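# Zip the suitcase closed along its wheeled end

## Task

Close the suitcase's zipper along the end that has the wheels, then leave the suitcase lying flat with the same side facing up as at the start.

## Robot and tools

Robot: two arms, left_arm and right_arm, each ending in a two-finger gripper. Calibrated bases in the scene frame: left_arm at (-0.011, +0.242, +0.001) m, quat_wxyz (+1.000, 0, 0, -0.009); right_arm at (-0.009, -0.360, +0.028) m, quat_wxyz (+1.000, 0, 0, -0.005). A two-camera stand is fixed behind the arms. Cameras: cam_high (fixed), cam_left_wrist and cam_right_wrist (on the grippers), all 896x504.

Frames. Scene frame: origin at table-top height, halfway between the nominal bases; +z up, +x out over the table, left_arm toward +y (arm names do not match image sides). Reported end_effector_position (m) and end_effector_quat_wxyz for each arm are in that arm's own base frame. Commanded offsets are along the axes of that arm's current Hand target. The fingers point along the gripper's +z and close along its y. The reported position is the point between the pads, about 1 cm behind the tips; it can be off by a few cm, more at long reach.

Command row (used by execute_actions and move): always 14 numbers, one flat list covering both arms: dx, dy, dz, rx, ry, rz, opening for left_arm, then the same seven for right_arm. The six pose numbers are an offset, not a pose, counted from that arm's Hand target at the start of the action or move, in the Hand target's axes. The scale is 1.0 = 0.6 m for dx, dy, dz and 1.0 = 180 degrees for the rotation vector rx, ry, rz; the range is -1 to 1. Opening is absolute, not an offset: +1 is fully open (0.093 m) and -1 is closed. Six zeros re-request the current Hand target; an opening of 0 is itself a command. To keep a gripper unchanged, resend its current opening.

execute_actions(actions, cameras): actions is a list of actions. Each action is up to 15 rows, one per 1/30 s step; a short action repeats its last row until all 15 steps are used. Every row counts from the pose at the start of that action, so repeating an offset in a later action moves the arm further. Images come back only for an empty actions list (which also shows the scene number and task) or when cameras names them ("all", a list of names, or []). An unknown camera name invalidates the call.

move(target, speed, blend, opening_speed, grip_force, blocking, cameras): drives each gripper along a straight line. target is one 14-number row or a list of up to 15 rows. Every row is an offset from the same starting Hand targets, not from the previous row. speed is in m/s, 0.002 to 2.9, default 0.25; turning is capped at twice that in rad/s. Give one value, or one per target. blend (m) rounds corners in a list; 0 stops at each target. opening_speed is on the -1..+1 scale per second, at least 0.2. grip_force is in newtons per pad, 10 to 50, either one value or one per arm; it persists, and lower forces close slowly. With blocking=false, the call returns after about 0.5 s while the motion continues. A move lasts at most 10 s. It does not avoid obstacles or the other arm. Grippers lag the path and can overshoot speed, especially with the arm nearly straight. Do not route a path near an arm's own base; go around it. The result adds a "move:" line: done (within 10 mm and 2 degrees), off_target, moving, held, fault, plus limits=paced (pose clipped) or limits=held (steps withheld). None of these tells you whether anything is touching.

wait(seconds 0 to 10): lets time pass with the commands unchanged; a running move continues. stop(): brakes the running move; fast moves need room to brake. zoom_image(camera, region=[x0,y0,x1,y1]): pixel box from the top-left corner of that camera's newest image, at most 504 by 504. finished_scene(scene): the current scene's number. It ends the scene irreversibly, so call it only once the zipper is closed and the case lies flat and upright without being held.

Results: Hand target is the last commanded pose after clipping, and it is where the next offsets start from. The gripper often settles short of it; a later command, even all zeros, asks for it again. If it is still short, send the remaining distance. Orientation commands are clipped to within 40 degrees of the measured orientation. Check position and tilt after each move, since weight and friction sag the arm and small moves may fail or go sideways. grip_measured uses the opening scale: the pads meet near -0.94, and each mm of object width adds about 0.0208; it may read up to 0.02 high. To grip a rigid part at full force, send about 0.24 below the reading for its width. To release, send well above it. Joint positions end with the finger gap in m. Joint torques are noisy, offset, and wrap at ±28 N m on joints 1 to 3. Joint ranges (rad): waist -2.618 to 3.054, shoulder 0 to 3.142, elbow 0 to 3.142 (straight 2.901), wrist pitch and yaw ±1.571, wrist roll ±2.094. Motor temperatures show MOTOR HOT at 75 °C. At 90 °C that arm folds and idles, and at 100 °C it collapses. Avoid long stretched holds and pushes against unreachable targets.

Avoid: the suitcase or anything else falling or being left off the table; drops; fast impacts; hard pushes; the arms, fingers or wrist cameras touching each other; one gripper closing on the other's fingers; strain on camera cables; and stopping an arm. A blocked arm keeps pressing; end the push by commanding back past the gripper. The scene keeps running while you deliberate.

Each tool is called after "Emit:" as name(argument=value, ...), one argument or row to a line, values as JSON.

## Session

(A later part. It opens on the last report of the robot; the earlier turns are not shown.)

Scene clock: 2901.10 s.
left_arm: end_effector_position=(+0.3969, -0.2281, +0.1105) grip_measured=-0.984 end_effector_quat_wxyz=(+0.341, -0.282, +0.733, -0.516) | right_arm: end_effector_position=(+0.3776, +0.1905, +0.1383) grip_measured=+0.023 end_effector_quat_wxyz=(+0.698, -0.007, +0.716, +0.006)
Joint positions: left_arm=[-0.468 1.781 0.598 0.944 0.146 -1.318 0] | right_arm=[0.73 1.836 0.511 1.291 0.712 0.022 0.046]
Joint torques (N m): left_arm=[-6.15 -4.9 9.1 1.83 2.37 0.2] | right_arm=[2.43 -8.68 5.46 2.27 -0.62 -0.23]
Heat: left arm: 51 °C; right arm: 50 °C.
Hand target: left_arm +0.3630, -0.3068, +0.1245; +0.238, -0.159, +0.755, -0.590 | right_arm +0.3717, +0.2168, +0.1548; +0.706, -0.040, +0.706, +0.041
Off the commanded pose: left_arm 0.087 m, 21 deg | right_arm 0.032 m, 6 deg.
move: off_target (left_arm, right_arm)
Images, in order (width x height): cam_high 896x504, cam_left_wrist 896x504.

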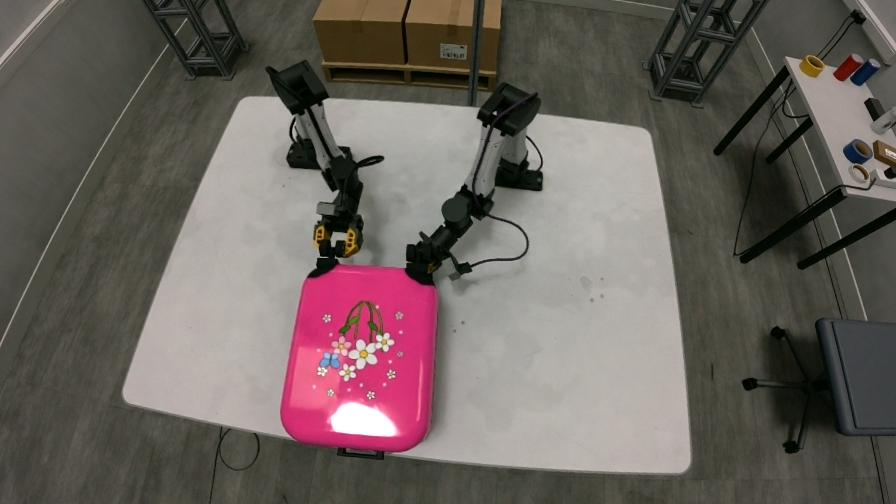

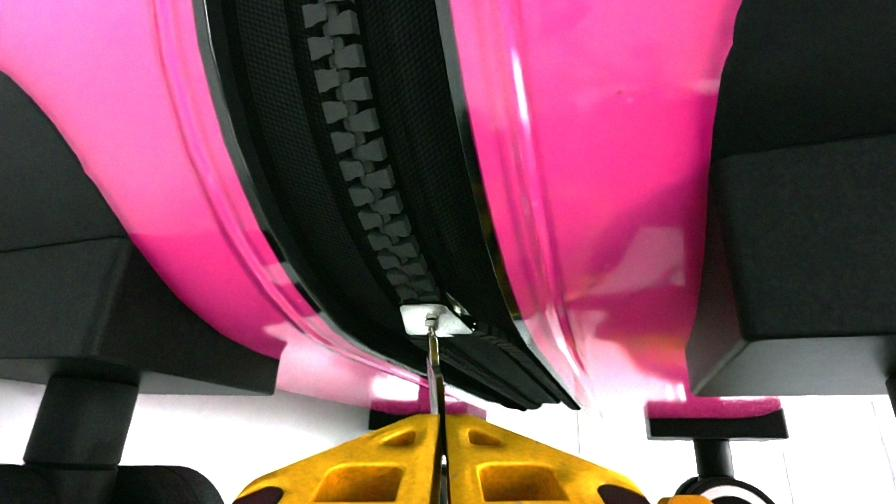

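Emit:
zoom_image(
  camera="cam_left_wrist",
  region=[260, 0, 520, 400],
)

Scaled by 1.260.

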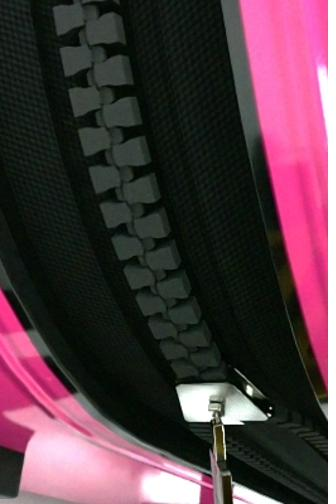

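Emit:
zoom_image(
  camera="cam_high",
  region=[300, 200, 460, 300],
)

Scaled by 3.150.

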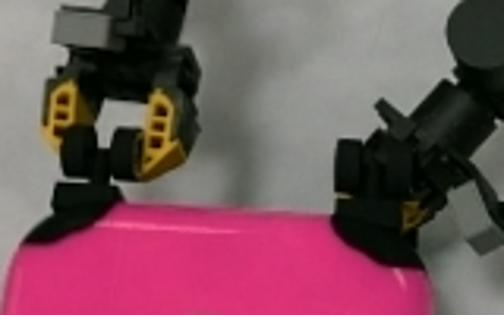

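Emit:
move(
  target=[
    [-0.0211, -0.0031, 0.035, 0, 0.0, 0, -1.0, 0.085, 0.02, 0, 0, 0, 0, 0.0],
    [-0.0211, -0.0031, 0.035, 0, 0.0, 0, -1.0, 0.0, 0.02, 0, 0, 0, 0, 0.0],
  ],
  speed=0.2,
  cameras=["cam_left_wrist", "cam_high"],
)

Scene clock: 2951.27 s.
left_arm: end_effector_position=(+0.4167, -0.2430, +0.1104) grip_measured=-0.984 end_effector_quat_wxyz=(+0.331, -0.275, +0.734, -0.526) | right_arm: end_effector_position=(+0.3783, +0.1830, +0.1379) grip_measured=+0.023 end_effector_quat_wxyz=(+0.699, +0.025, +0.715, -0.026)
Joint positions: left_arm=[-0.465 1.86 0.701 0.924 0.181 -1.324 0] | right_arm=[0.747 1.856 0.534 1.29 0.818 0.022 0.046]
Joint torques (N m): left_arm=[-5.93 -5.45 9.85 1.76 2.13 0.26] | right_arm=[4.12 -8.95 5.35 2.22 -1.29 -0.21]
Motor temperatures (°C): left_arm=[34 38 39 47 46 27 29] | right_arm=[27 52 39 51 27 25 32]
Heat: left arm: 47 °C; right arm: 52 °C.
Hand target: left_arm +0.3850, -0.3178, +0.1245; +0.238, -0.159, +0.755, -0.590 | right_arm +0.3703, +0.2287, +0.1548; +0.706, -0.040, +0.706, +0.041
Off the commanded pose: left_arm 0.082 m, 19 deg | right_arm 0.049 m, 11 deg.
move: off_target (left_arm, right_arm)
Images, in order (width x height): cam_high 896x504, cam_left_wrist 896x504.

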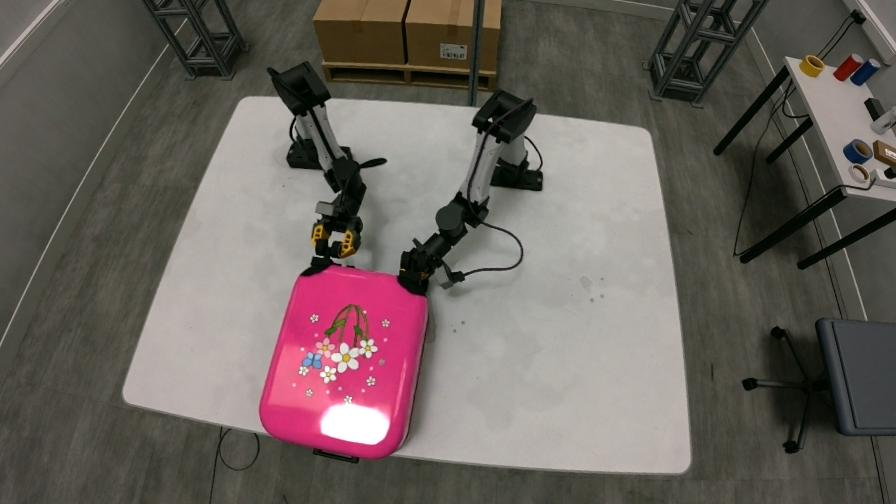

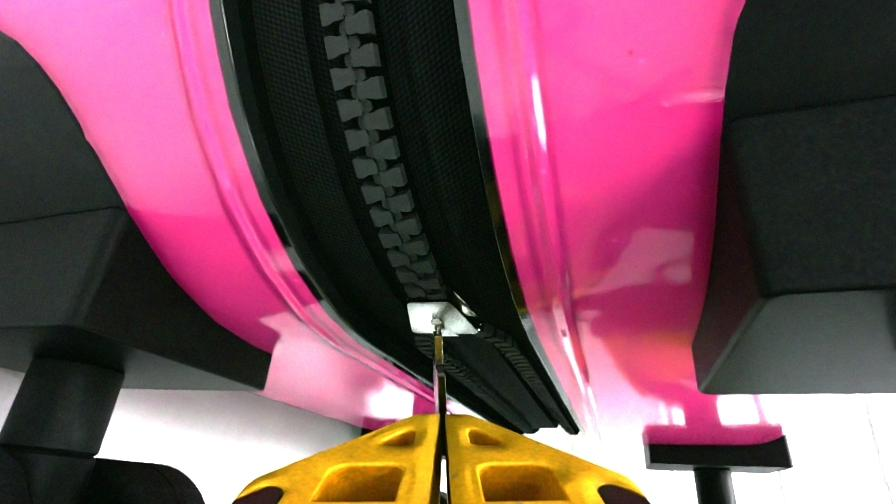

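Emit:
zoom_image(
  camera="cam_high",
  region=[280, 200, 460, 310],
)

Scaled by 2.800.

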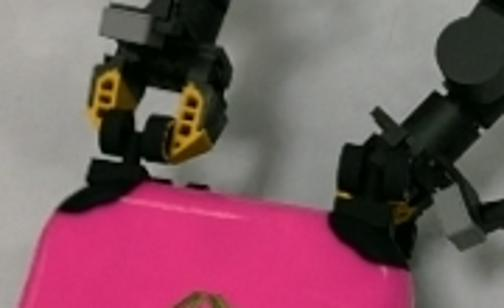

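Emit:
move(
  target=[-0.001, 0.0309, -0.1345, 0, -0.1, 0, -1.0, 0.0033, -0.0398, -0.0722, -0.05, 0, 0, 0.0],
  speed=0.08,
  cameras=["cam_left_wrist", "cam_high"],
)

Scene clock: 3009.37 s.
left_arm: end_effector_position=(+0.3445, -0.2458, +0.1070) grip_measured=-0.984 end_effector_quat_wxyz=(+0.342, -0.250, +0.723, -0.545) | right_arm: end_effector_position=(+0.3353, +0.1691, +0.1359) grip_measured=+0.023 end_effector_quat_wxyz=(+0.687, -0.038, +0.725, +0.031)
Joint positions: left_arm=[-0.583 1.758 0.423 1.162 0.092 -1.327 0] | right_arm=[0.738 1.657 0.299 1.291 0.64 0.033 0.046]
Joint torques (N m): left_arm=[-0.57 -7.35 3.38 2.17 -0.23 0.01] | right_arm=[0.75 -6.34 4.19 2.89 -1.5 -0.29]
Heat: left arm: 46 °C; right arm: 54 °C.
Hand target: left_arm +0.3421, -0.2470, +0.1220; +0.353, -0.249, +0.709, -0.558 | right_arm +0.3300, +0.2000, +0.1528; +0.701, -0.096, +0.700, +0.096
Off the commanded pose: left_arm 0.015 m, 3 deg | right_arm 0.036 m, 10 deg.
move: off_target (left_arm, right_arm)
Images, in order (width x height): cam_high 896x504, cam_left_wrist 896x504.

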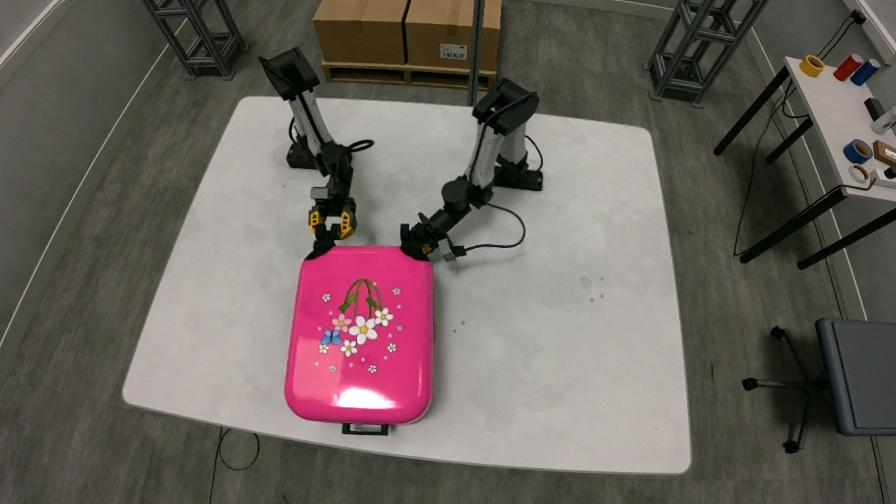

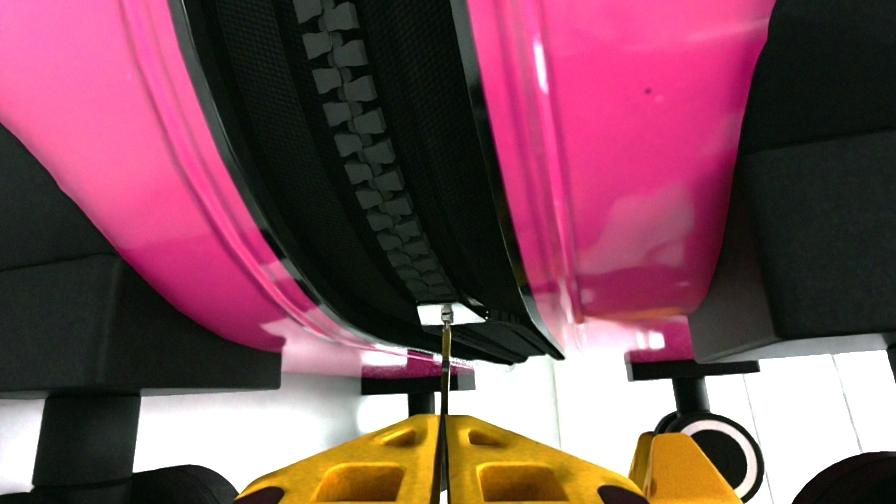

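Emit:
zoom_image(
  camera="cam_high",
  region=[280, 190, 460, 300],
)

Scaled by 2.800.

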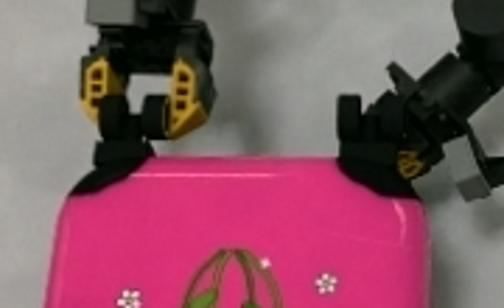

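Emit:
move(
  target=[0.148, -0.0387, 0.0343, 0, 0.06, 0, -1.0, 0.085, 0.02, 0, 0, 0, 0, 0.0],
  speed=0.2,
  cameras=["cam_left_wrist", "cam_high"],
)

Scene clock: 3040.77 s.
left_arm: end_effector_position=(+0.3432, -0.2553, +0.1081) grip_measured=-0.984 end_effector_quat_wxyz=(+0.387, -0.304, +0.706, -0.509) | right_arm: end_effector_position=(+0.3366, +0.1704, +0.1304) grip_measured=+0.023 end_effector_quat_wxyz=(+0.690, -0.019, +0.723, +0.026)
Joint positions: left_arm=[-0.718 1.757 0.454 1.116 -0.201 -1.366 0] | right_arm=[0.758 1.72 0.313 1.346 0.694 0.049 0.046]
Joint torques (N m): left_arm=[-7.38 -7.51 7.15 1.49 2.06 0.11] | right_arm=[2.77 7.19 1.35 4.47 -1.55 -0.06]
Motor temperatures (°C): left_arm=[31 39 37 49 40 27 29] | right_arm=[28 51 36 54 32 25 32]
Heat: left arm: 49 °C; right arm: 54 °C.
Hand target: left_arm +0.3016, -0.3319, +0.1220; +0.285, -0.195, +0.739, -0.579 | right_arm +0.3268, +0.2116, +0.1018; +0.701, -0.096, +0.700, +0.096
Off the commanded pose: left_arm 0.088 m, 19 deg | right_arm 0.051 m, 12 deg.
move: off_target (left_arm, right_arm)
Images, in order (width x height): cam_high 896x504, cam_left_wrist 896x504.

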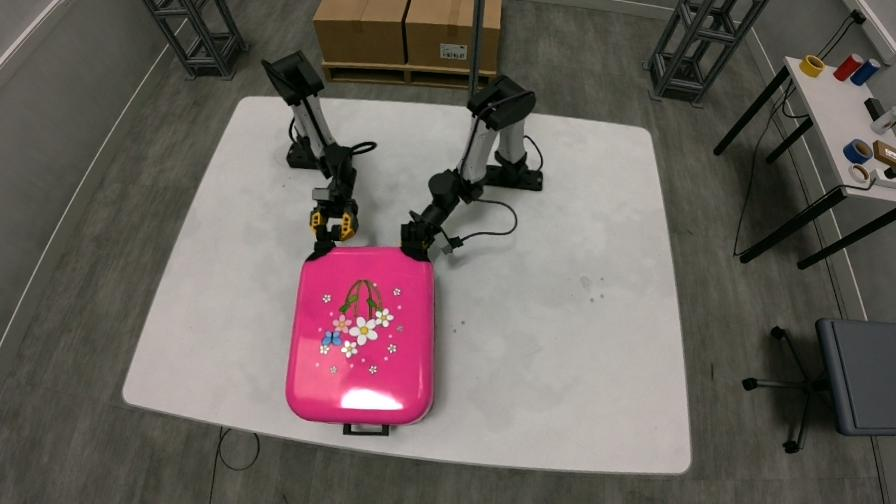

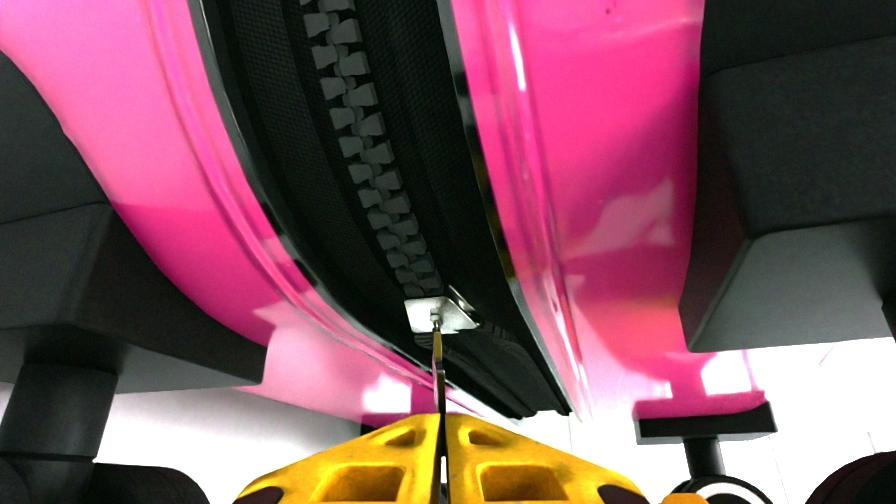

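Emit:
move(
  target=[0.05, -0.01, 0.025, 0, 0.06, 0, -1.0, 0.0, 0.02, 0, 0, 0, 0, 0.0],
  speed=0.2,
  cameras=["cam_left_wrist", "cam_high"],
)

Scene clock: 3050.07 s.
left_arm: end_effector_position=(+0.3426, -0.2544, +0.1079) grip_measured=-0.984 end_effector_quat_wxyz=(+0.381, -0.311, +0.711, -0.504) | right_arm: end_effector_position=(+0.3351, +0.1739, +0.1311) grip_measured=+0.023 end_effector_quat_wxyz=(+0.692, -0.010, +0.722, +0.019)
Joint positions: left_arm=[-0.718 1.732 0.459 1.065 -0.202 -1.378 0] | right_arm=[0.786 1.732 0.329 1.346 0.744 0.052 0.046]
Joint torques (N m): left_arm=[-8.34 -6.98 8.38 1.37 3.36 0.26] | right_arm=[3.9 7.2 1.68 4.32 -1.66 -0.01]
Motor temperatures (°C): left_arm=[33 40 37 48 42 27 29] | right_arm=[28 49 36 58 32 25 32]
Heat: left arm: 48 °C; right arm: 58 °C.
Hand target: left_arm +0.2882, -0.3631, +0.1195; +0.214, -0.140, +0.762, -0.595 | right_arm +0.3236, +0.2232, +0.1018; +0.701, -0.096, +0.700, +0.096
Off the commanded pose: left_arm 0.122 m, 30 deg | right_arm 0.058 m, 13 deg.
move: off_target (left_arm, right_arm)
Images, in order (width x height): cam_high 896x504, cam_left_wrist 896x504.

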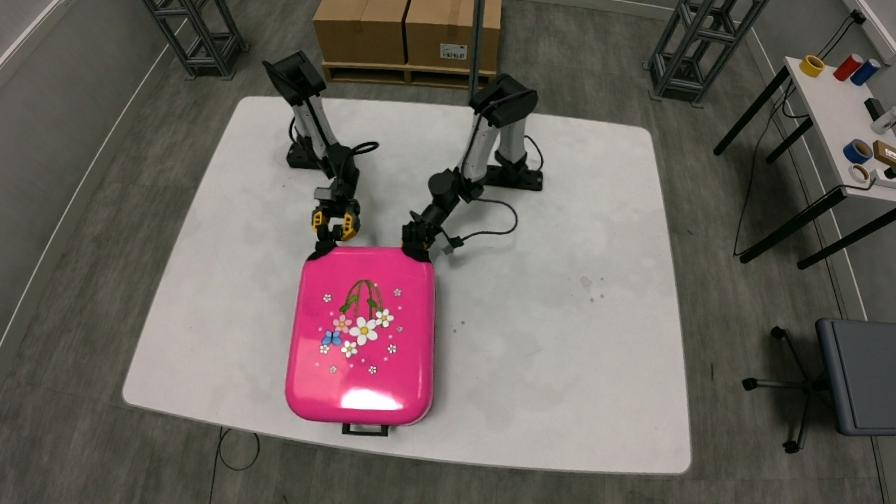

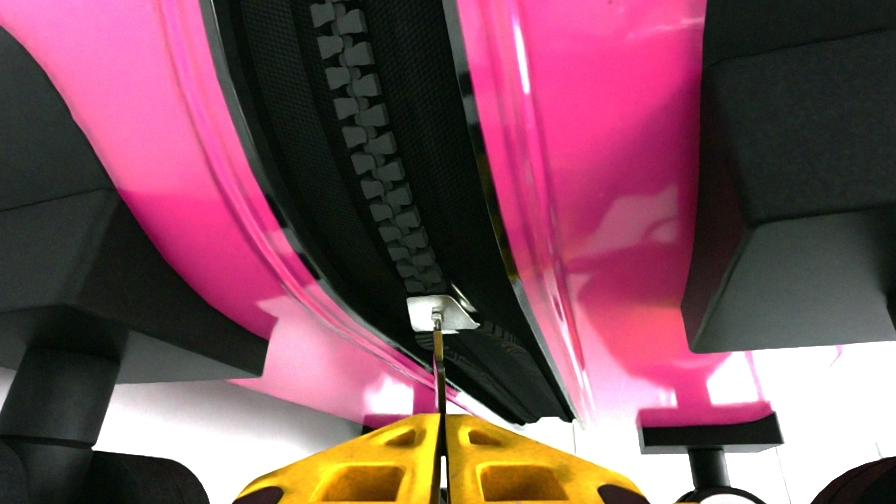

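Emit:
move(
  target=[0.0497, -0.0197, 0.0553, 0, 0.05, 0, -1.0, 0.0, 0.02, 0, 0, 0, 0, 0.0],
  speed=0.2,
  cameras=["cam_left_wrist"],
)

Scene clock: 3147.97 s.
left_arm: end_effector_position=(+0.3463, -0.2637, +0.1106) grip_measured=-0.984 end_effector_quat_wxyz=(+0.372, -0.310, +0.725, -0.490) | right_arm: end_effector_position=(+0.3300, +0.1816, +0.1310) grip_measured=+0.023 end_effector_quat_wxyz=(+0.693, +0.001, +0.721, +0.009)
Joint positions: left_arm=[-0.73 1.706 0.517 0.938 -0.207 -1.378 0] | right_arm=[0.838 1.752 0.35 1.345 0.826 0.056 0.046]
Joint torques (N m): left_arm=[-11.07 -5.11 10.21 1.55 4.1 0.24] | right_arm=[3.74 6.04 1.99 4.11 -1.96 -0.08]
Motor temperatures (°C): left_arm=[39 41 40 44 62 27 29] | right_arm=[30 46 33 75 35 25 32]
Heat: left arm: 62 °C; right arm: 75 °C. Fold the right arm in close to its base, or ease its load, before you think long.
Hand target: left_arm +0.2782, -0.4082, +0.1194; +0.154, -0.093, +0.777, -0.604 | right_arm +0.3203, +0.2347, +0.1018; +0.701, -0.096, +0.700, +0.096
Off the commanded pose: left_arm 0.160 m, 38 deg | right_arm 0.061 m, 15 deg.
MOTOR HOT: joint 4 (wrist pitch) of the right arm reports 75 °C; the controller's stop level is 90 °C. To cool a motor, set the load down, stop pushing, or move to a pose that needs little force.
move: off_target (left_arm, right_arm)
Images, in order (width x height): cam_left_wrist 896x504.

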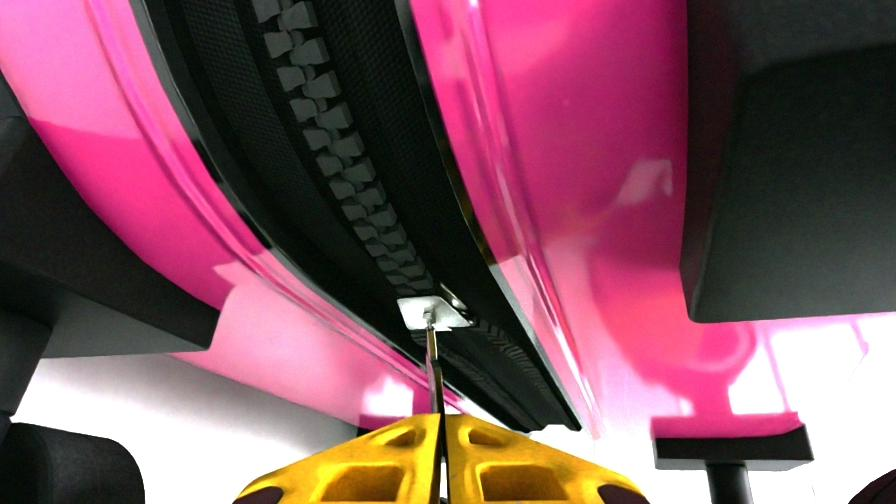

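Emit:
move(
  target=[-0.05, 0.01, -0.03, 0, -0.03, 0, -1.0, -0.085, 0.0, 0, 0, 0, 0, 0.0],
  speed=0.2,
  cameras=["cam_left_wrist", "cam_high"],
)

Scene clock: 3152.30 s.
left_arm: end_effector_position=(+0.3439, -0.2647, +0.1100) grip_measured=-0.984 end_effector_quat_wxyz=(+0.369, -0.306, +0.729, -0.489) | right_arm: end_effector_position=(+0.3246, +0.1804, +0.1349) grip_measured=+0.023 end_effector_quat_wxyz=(+0.692, -0.006, +0.721, +0.009)
Joint positions: left_arm=[-0.733 1.699 0.514 0.927 -0.201 -1.373 0] | right_arm=[0.847 1.708 0.332 1.316 0.826 0.049 0.046]
Joint torques (N m): left_arm=[-6.63 -3.55 11.08 1.79 3.76 0.29] | right_arm=[2.82 -6.38 5.97 2.53 -2.01 -0.55]
Motor temperatures (°C): left_arm=[40 41 40 44 64 27 29] | right_arm=[30 45 33 74 36 25 32]
Heat: left arm: 64 °C; right arm: 74 °C. Fold the right arm in close to its base, or ease its load, before you think long.
Hand target: left_arm +0.3002, -0.3804, +0.1215; +0.190, -0.121, +0.769, -0.599 | right_arm +0.3203, +0.2347, +0.1528; +0.701, -0.096, +0.700, +0.096
Off the commanded pose: left_arm 0.124 m, 32 deg | right_arm 0.057 m, 15 deg.
MOTOR HOT: still on. Joint 4 (wrist pitch) of the right arm reports 74 °C.
move: off_target (left_arm, right_arm)
Images, in order (width x height): cam_high 896x504, cam_left_wrist 896x504.

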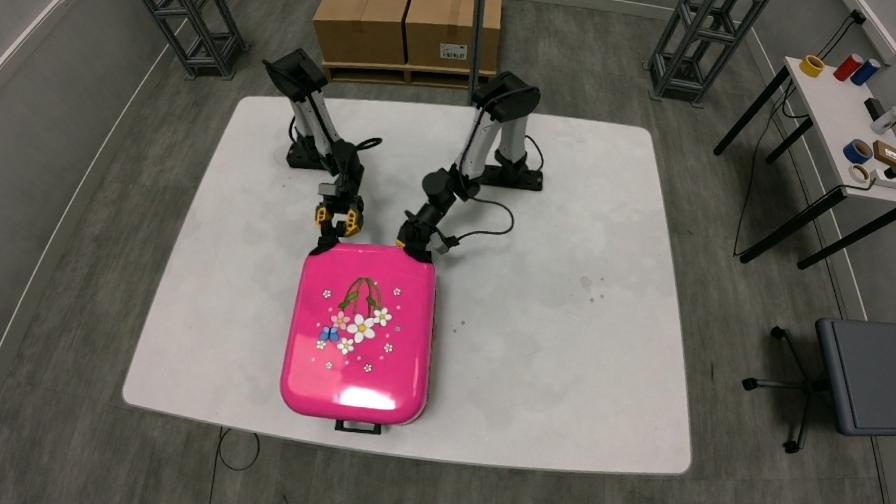

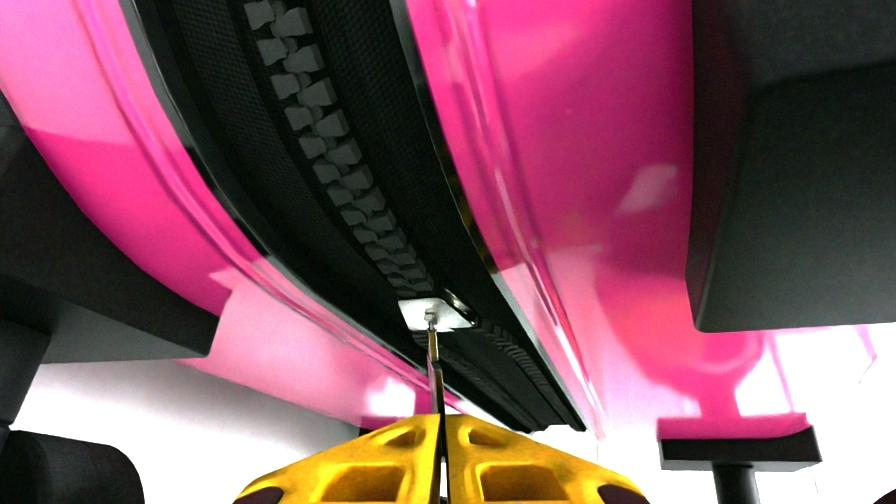

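Emit:
move(
  target=[-0.118, 0.0427, -0.113, 0, -0.16, 0, -1.0, 0.0, -0.0642, -0.018, 0.04, 0, 0, 0.0],
  speed=0.15,
  cameras=["cam_left_wrist"],
)

Scene clock: 3164.30 s.
left_arm: end_effector_position=(+0.3444, -0.2668, +0.1092) grip_measured=-0.984 end_effector_quat_wxyz=(+0.391, -0.292, +0.707, -0.512) | right_arm: end_effector_position=(+0.3218, +0.1749, +0.1354) grip_measured=+0.023 end_effector_quat_wxyz=(+0.692, -0.012, +0.722, +0.013)
Joint positions: left_arm=[-0.74 1.788 0.483 1.129 -0.21 -1.346 0] | right_arm=[0.833 1.678 0.302 1.314 0.798 0.046 0.046]
Joint torques (N m): left_arm=[-1.59 -4.55 4.41 2.56 0.38 0.06] | right_arm=[0.1 -7.06 4.42 2.72 -1.01 -0.48]
Motor temperatures (°C): left_arm=[38 40 42 44 65 27 29] | right_arm=[30 46 34 70 36 25 32]
Heat: left arm: 65 °C; right arm: 70 °C.
Hand target: left_arm +0.3351, -0.2853, +0.1214; +0.375, -0.266, +0.697, -0.550 | right_arm +0.3203, +0.1947, +0.1528; +0.705, -0.051, +0.705, +0.052
Off the commanded pose: left_arm 0.024 m, 6 deg | right_arm 0.026 m, 7 deg.
MOTOR HOT: cleared for the motors of the right arm.
move: off_target (left_arm, right_arm)
Images, in order (width x height): cam_left_wrist 896x504.

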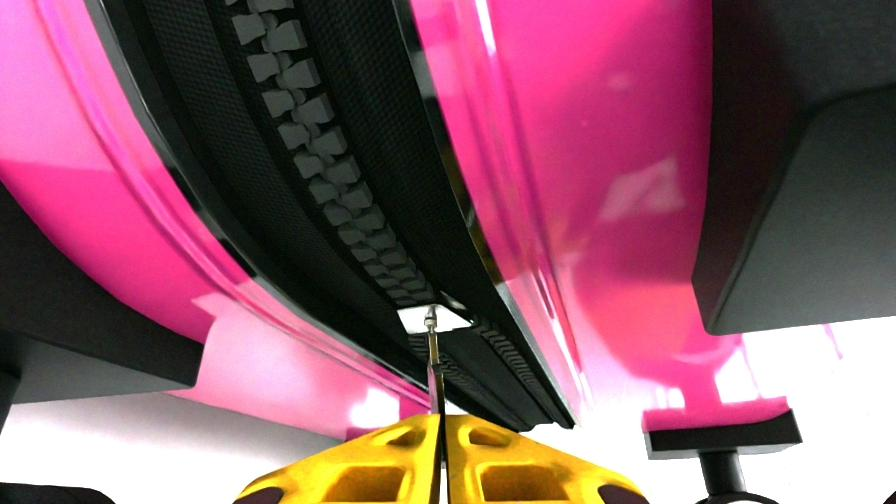

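Emit:
move(
  target=[0.218, -0.0525, 0.0035, 0, 0.165, 0, -1.0, 0.0, 0.05, 0.0, -0.05, 0, 0, 0.0],
  speed=0.25,
  cameras=["cam_left_wrist"],
)

Scene clock: 3201.40 s.
left_arm: end_effector_position=(+0.3305, -0.2773, +0.1072) grip_measured=-0.984 end_effector_quat_wxyz=(+0.370, -0.291, +0.728, -0.498) | right_arm: end_effector_position=(+0.3166, +0.1682, +0.1347) grip_measured=+0.023 end_effector_quat_wxyz=(+0.690, -0.014, +0.723, +0.012)
Joint positions: left_arm=[-0.787 1.725 0.492 0.994 -0.23 -1.367 0] | right_arm=[0.829 1.649 0.269 1.314 0.79 0.046 0.046]
Joint torques (N m): left_arm=[-10.55 -7.39 8.72 1.42 3.46 0.01] | right_arm=[2.02 -5.37 6.67 2.55 -2.23 -0.51]
Motor temperatures (°C): left_arm=[34 38 37 48 50 27 29] | right_arm=[28 46 35 66 34 26 32]
Heat: left arm: 50 °C; right arm: 66 °C.
Hand target: left_arm +0.2602, -0.3970, +0.1215; +0.184, -0.117, +0.770, -0.600 | right_arm +0.3159, +0.2244, +0.1528; +0.699, -0.107, +0.699, +0.107
Off the commanded pose: left_arm 0.140 m, 32 deg | right_arm 0.059 m, 15 deg.
move: off_target (left_arm, right_arm)
Images, in order (width x height): cam_left_wrist 896x504.

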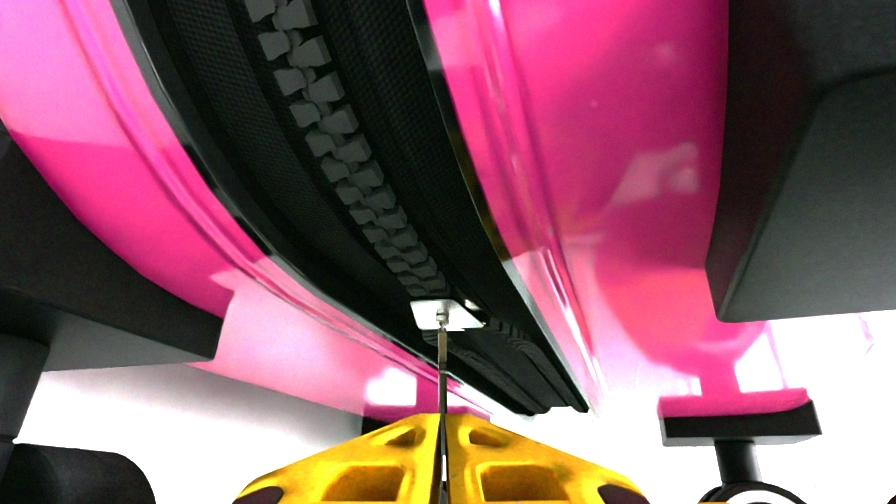

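Emit:
move(
  target=[0.0, 0.0, 0.0, 0, 0.0, 0, -1.0, 0.06, 0.02, 0.0, 0.0, 0, 0, 0.0],
  speed=0.25,
  cameras=["cam_left_wrist", "cam_high"],
)

Scene clock: 3204.97 s.
left_arm: end_effector_position=(+0.3296, -0.2776, +0.1078) grip_measured=-0.984 end_effector_quat_wxyz=(+0.369, -0.299, +0.724, -0.500) | right_arm: end_effector_position=(+0.3144, +0.1690, +0.1313) grip_measured=+0.023 end_effector_quat_wxyz=(+0.691, -0.001, +0.723, +0.005)
Joint positions: left_arm=[-0.795 1.722 0.492 0.991 -0.245 -1.386 0] | right_arm=[0.853 1.681 0.275 1.339 0.843 0.057 0.046]
Joint torques (N m): left_arm=[-10.19 -7.21 8.51 1.47 3.53 0.19] | right_arm=[4.12 4.44 5.42 3.69 -2.24 -0.12]
Motor temperatures (°C): left_arm=[35 39 38 47 52 27 29] | right_arm=[28 46 35 67 35 26 32]
Heat: left arm: 52 °C; right arm: 67 °C.
Hand target: left_arm +0.2602, -0.3970, +0.1215; +0.184, -0.117, +0.770, -0.600 | right_arm +0.3123, +0.2358, +0.1168; +0.699, -0.107, +0.699, +0.107
Off the commanded pose: left_arm 0.139 m, 32 deg | right_arm 0.068 m, 17 deg.
move: off_target (left_arm, right_arm)
Images, in order (width x height): cam_high 896x504, cam_left_wrist 896x504.

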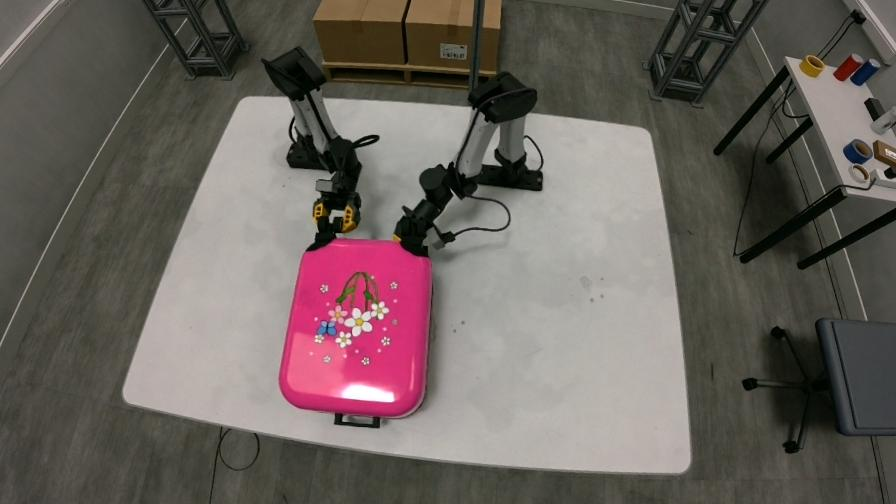

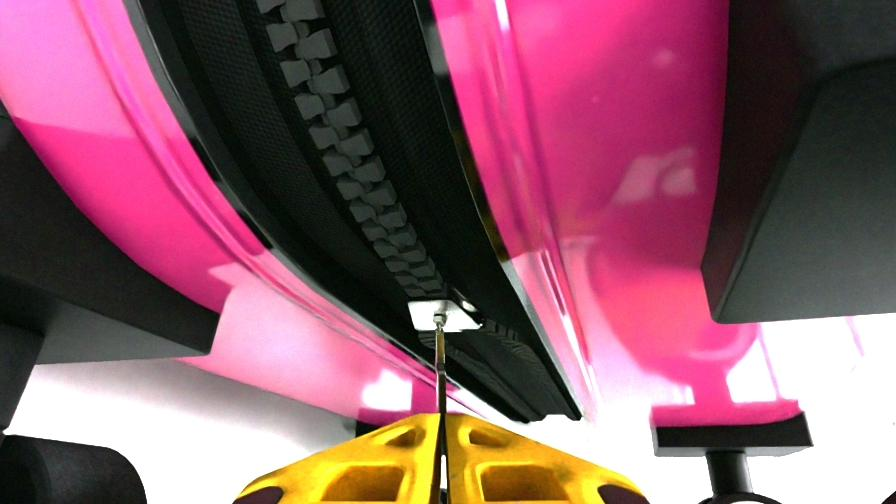

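Emit:
move(
  target=[0.0125, -0.0123, 0.0475, 0, 0.04, 0, -1.0, 0.03, 0.02, 0.0, 0.0, 0, 0, 0.0],
  speed=0.25,
  cameras=["cam_left_wrist"],
)

Scene clock: 3212.30 s.
left_arm: end_effector_position=(+0.3316, -0.2737, +0.1105) grip_measured=-0.984 end_effector_quat_wxyz=(+0.363, -0.322, +0.722, -0.493) | right_arm: end_effector_position=(+0.3128, +0.1744, +0.1310) grip_measured=+0.023 end_effector_quat_wxyz=(+0.693, +0.016, +0.721, -0.009)
Joint positions: left_arm=[-0.793 1.688 0.506 0.919 -0.267 -1.427 0] | right_arm=[0.895 1.717 0.309 1.342 0.928 0.063 0.046]
Joint torques (N m): left_arm=[-10.95 -4.3 11.79 1.61 4.29 0.62] | right_arm=[4.82 6.94 3.55 3.71 -2.47 0.08]
Motor temperatures (°C): left_arm=[37 39 39 46 57 27 29] | right_arm=[29 45 35 69 37 26 32]
Heat: left arm: 57 °C; right arm: 69 °C.
Hand target: left_arm +0.2652, -0.4270, +0.1214; +0.138, -0.081, +0.780, -0.605 | right_arm +0.3087, +0.2473, +0.0988; +0.699, -0.107, +0.699, +0.107
Off the commanded pose: left_arm 0.167 m, 41 deg; orientation clipped | right_arm 0.080 m, 20 deg.
move: off_target (left_arm, right_arm); limits=paced
Images, in order (width x height): cam_left_wrist 896x504.

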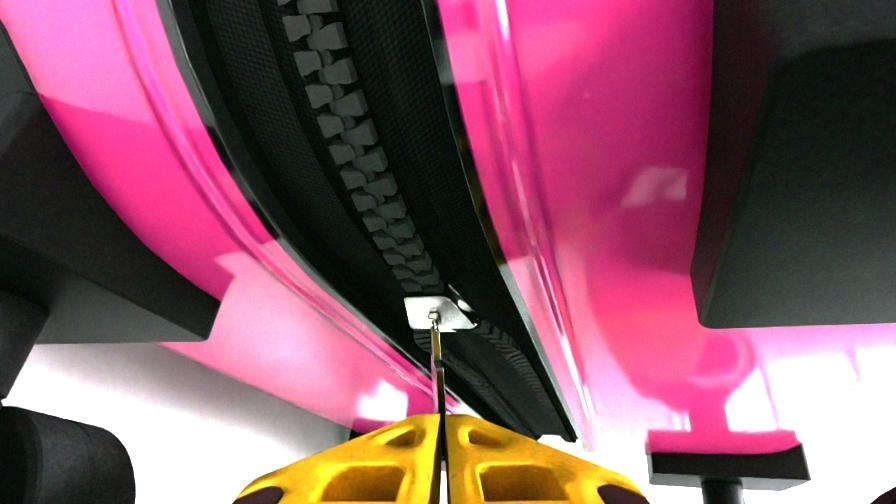

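Emit:
zoom_image(
  camera="cam_left_wrist",
  region=[380, 280, 640, 460],
)

Emit:
move(
  target=[0.0, 0.0, 0.0, 0, 0.0, 0, -1.0, -0.09, 0.0, 0.0, 0.0, 0, 0, 0.0],
  speed=0.2,
  cameras=["cam_left_wrist"],
)

Emit:
zoom_image(
  camera="cam_left_wrist",
  region=[380, 280, 640, 460],
)

Scaled by 1.938.

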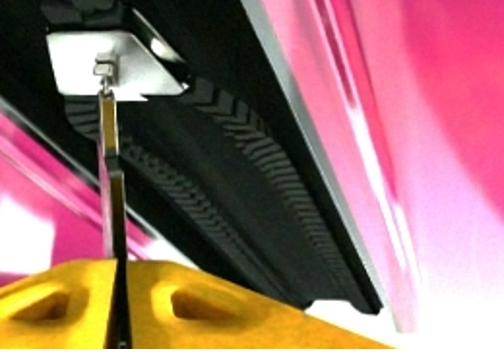

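Scene clock: 3248.50 s.
left_arm: end_effector_position=(+0.3308, -0.2757, +0.1105) grip_measured=-0.984 end_effector_quat_wxyz=(+0.360, -0.320, +0.724, -0.494) | right_arm: end_effector_position=(+0.3077, +0.1721, +0.1350) grip_measured=+0.023 end_effector_quat_wxyz=(+0.693, +0.011, +0.721, -0.011)
Joint positions: left_arm=[-0.796 1.688 0.509 0.915 -0.262 -1.427 0] | right_arm=[0.904 1.674 0.29 1.317 0.933 0.052 0.046]
Joint torques (N m): left_arm=[-10.78 -4.11 11.84 1.63 4.28 0.61] | right_arm=[3.64 -5.37 7.6 2.46 -2.62 -0.61]
Motor temperatures (°C): left_arm=[44 38 42 44 76 27 29] | right_arm=[30 44 35 70 43 25 32]
Heat: left arm: 76 °C; right arm: 70 °C. Fold the left arm in close to its base, or ease its load, before you think long.
Hand target: left_arm +0.2652, -0.4270, +0.1214; +0.138, -0.081, +0.780, -0.605 | right_arm +0.3087, +0.2473, +0.1528; +0.699, -0.107, +0.699, +0.107
Off the commanded pose: left_arm 0.165 m, 40 deg | right_arm 0.077 m, 19 deg.
MOTOR HOT: joint 5 (wrist yaw) of the left arm reports 76 °C; the controller's stop level is 90 °C. To cool a motor, set the load down, stop pushing, or move to a pose that needs little force.
move: off_target (left_arm, right_arm); limits=paced
Images, in order (width x height): cam_left_wrist 896x504.

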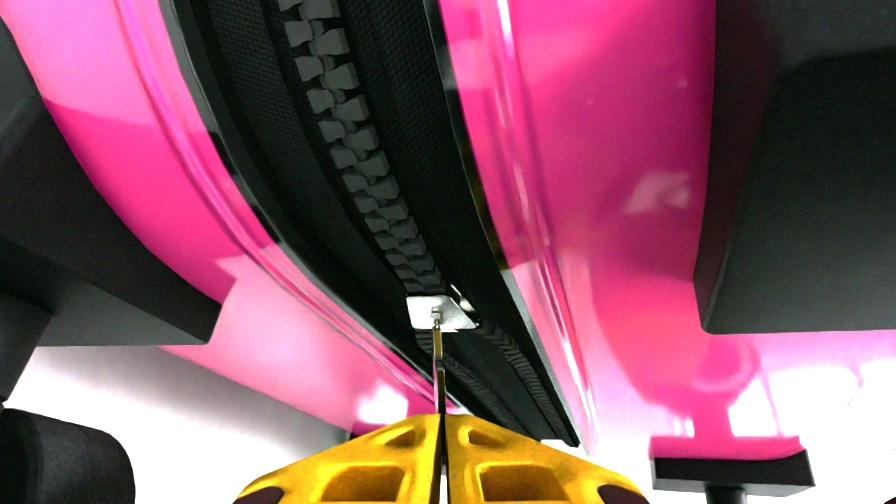

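Scaled by 1.938.

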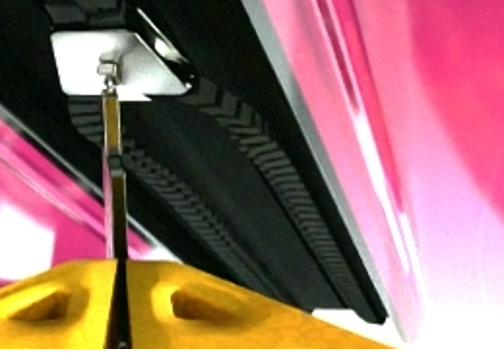

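Emit:
move(
  target=[-0.156, 0.0595, -0.178, 0, -0.212, 0, -1.0, 0.0, -0.08, -0.0224, 0.05, 0, 0, 0.0],
  speed=0.2,
  cameras=[],
)

Scene clock: 3257.23 s.
left_arm: end_effector_position=(+0.3296, -0.2727, +0.1079) grip_measured=-0.984 end_effector_quat_wxyz=(+0.392, -0.310, +0.698, -0.512) | right_arm: end_effector_position=(+0.3074, +0.1694, +0.1348) grip_measured=+0.023 end_effector_quat_wxyz=(+0.691, -0.005, +0.722, +0.002)
Joint positions: left_arm=[-0.81 1.781 0.46 1.145 -0.306 -1.389 0] | right_arm=[0.878 1.645 0.261 1.316 0.866 0.048 0.046]
Joint torques (N m): left_arm=[-1.47 -4.48 5.04 2.49 0.35 0.36] | right_arm=[-0.1 -5.76 6.08 2.58 -1.26 -0.48]
Motor temperatures (°C): left_arm=[44 38 43 45 76 27 29] | right_arm=[30 45 36 67 43 26 32]
Heat: left arm: 76 °C; right arm: 67 °C. Fold the left arm in close to its base, or ease its load, before you think long.
Hand target: left_arm +0.3220, -0.2920, +0.1224; +0.385, -0.274, +0.692, -0.545 | right_arm +0.3102, +0.1975, +0.1528; +0.705, -0.051, +0.705, +0.052
Off the commanded pose: left_arm 0.025 m, 6 deg | right_arm 0.033 m, 8 deg.
MOTOR HOT: still on. Joint 5 (wrist yaw) of the left arm reports 76 °C.
move: off_target (left_arm, right_arm)
No camera images: "cameras" was empty.

Emit:
move(
  target=[
    [0.1285, -0.0327, 0.0122, 0, 0.09, 0, -1.0, 0.0, 0.0, 0.0, -0.055, 0, 0, 0.0],
    [0.1103, -0.0355, 0.0762, 0, 0.09, 0, -1.0, 0.06, 0.01, 0.0, -0.055, 0, 0, 0.0],
  ],
  speed=0.2,
  cameras=["cam_left_wrist", "cam_high"],
)

Scene clock: 3346.30 s.
left_arm: end_effector_position=(+0.3442, -0.2984, +0.1044) grip_measured=-0.985 end_effector_quat_wxyz=(+0.380, -0.308, +0.714, -0.500) | right_arm: end_effector_position=(+0.3205, +0.1556, +0.1305) grip_measured=+0.023 end_effector_quat_wxyz=(+0.688, -0.022, +0.725, +0.023)
Joint positions: left_arm=[-0.825 1.831 0.589 1.019 -0.305 -1.396 0] | right_arm=[0.76 1.64 0.23 1.34 0.695 0.048 0.046]
Joint torques (N m): left_arm=[-3.59 -5.01 11.4 1.79 2.4 0.35] | right_arm=[2.77 4.27 1.74 4.22 -1.99 -0.13]
Motor temperatures (°C): left_arm=[33 37 37 48 47 27 29] | right_arm=[28 43 36 60 37 26 32]
Heat: left arm: 48 °C; right arm: 60 °C.
Hand target: left_arm +0.3226, -0.3752, +0.1226; +0.284, -0.195, +0.739, -0.579 | right_arm +0.3094, +0.2034, +0.1168; +0.698, -0.112, +0.698, +0.112
Off the commanded pose: left_arm 0.082 m, 20 deg | right_arm 0.051 m, 15 deg.
MOTOR HOT: cleared for the motors of the left arm.
move: off_target (left_arm, right_arm)
Images, in order (width x height): cam_high 896x504, cam_left_wrist 896x504.

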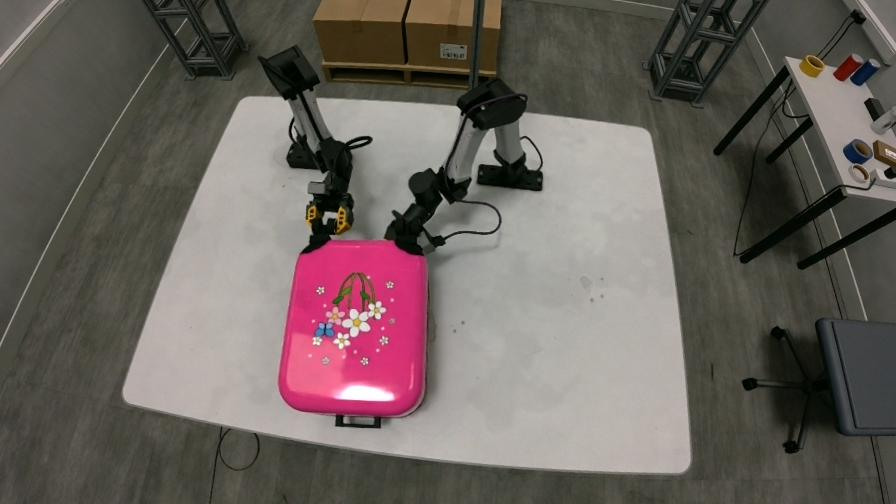

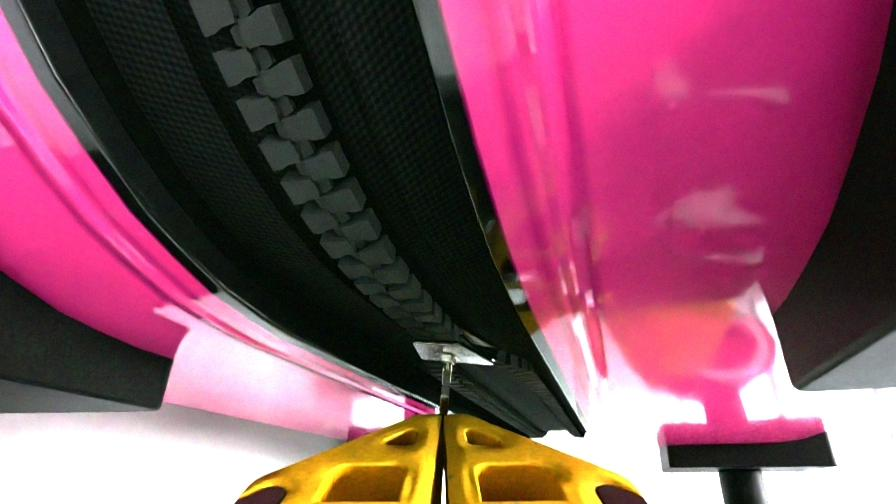

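Emit:
zoom_image(
  camera="cam_left_wrist",
  region=[160, 0, 620, 460],
)

Emit:
zoom_image(
  camera="cam_high",
  region=[270, 190, 450, 300],
)

Scaled by 1.096.

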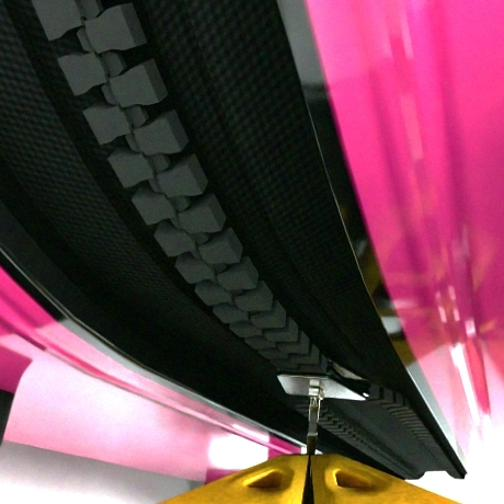

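Scaled by 2.800.

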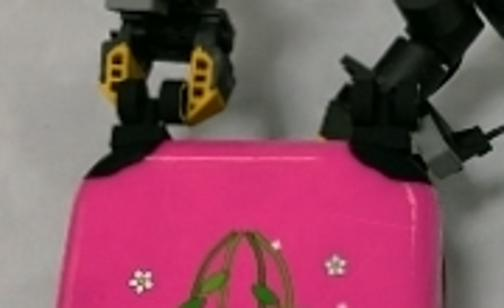

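Emit:
move(
  target=[0.016, -0.008, 0.044, 0, 0.03, 0, -1.0, 0.0, 0.02, 0.0, -0.02, 0, 0, 0.0],
  speed=0.2,
  cameras=["cam_left_wrist", "cam_high"],
)

Scene clock: 3370.70 s.
left_arm: end_effector_position=(+0.3548, -0.3193, +0.0948) grip_measured=-0.985 end_effector_quat_wxyz=(+0.347, -0.301, +0.732, -0.504) | right_arm: end_effector_position=(+0.3229, +0.1447, +0.1311) grip_measured=+0.023 end_effector_quat_wxyz=(+0.689, +0.001, +0.725, +0.001)
Joint positions: left_arm=[-0.812 1.89 0.681 0.948 -0.225 -1.418 0] | right_arm=[0.752 1.643 0.235 1.339 0.751 0.051 0.046]
Joint torques (N m): left_arm=[-3.56 -5.5 12.94 1.91 2.57 0.62] | right_arm=[5.23 1.28 0.47 3.92 -2.8 -0.2]
Motor temperatures (°C): left_arm=[33 38 40 48 51 27 29] | right_arm=[28 41 34 69 40 26 32]
Heat: left arm: 51 °C; right arm: 69 °C.
Hand target: left_arm +0.3321, -0.4020, +0.1209; +0.249, -0.167, +0.752, -0.587 | right_arm +0.3056, +0.2148, +0.1168; +0.694, -0.134, +0.694, +0.134
Off the commanded pose: left_arm 0.090 m, 21 deg | right_arm 0.074 m, 22 deg.
move: off_target (left_arm, right_arm)
Images, in order (width x height): cam_high 896x504, cam_left_wrist 896x504.

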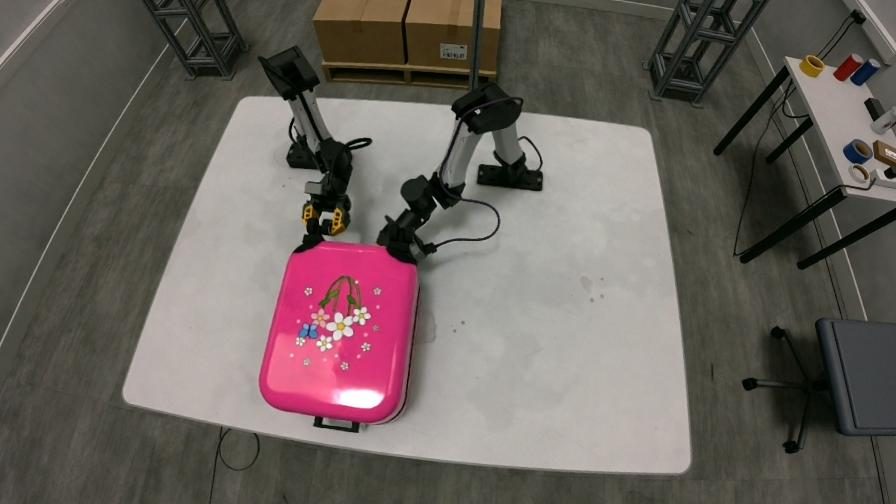

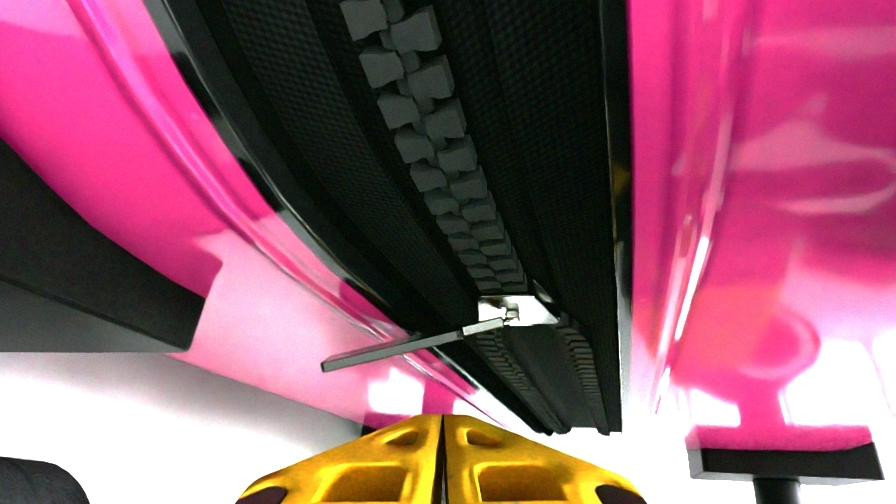

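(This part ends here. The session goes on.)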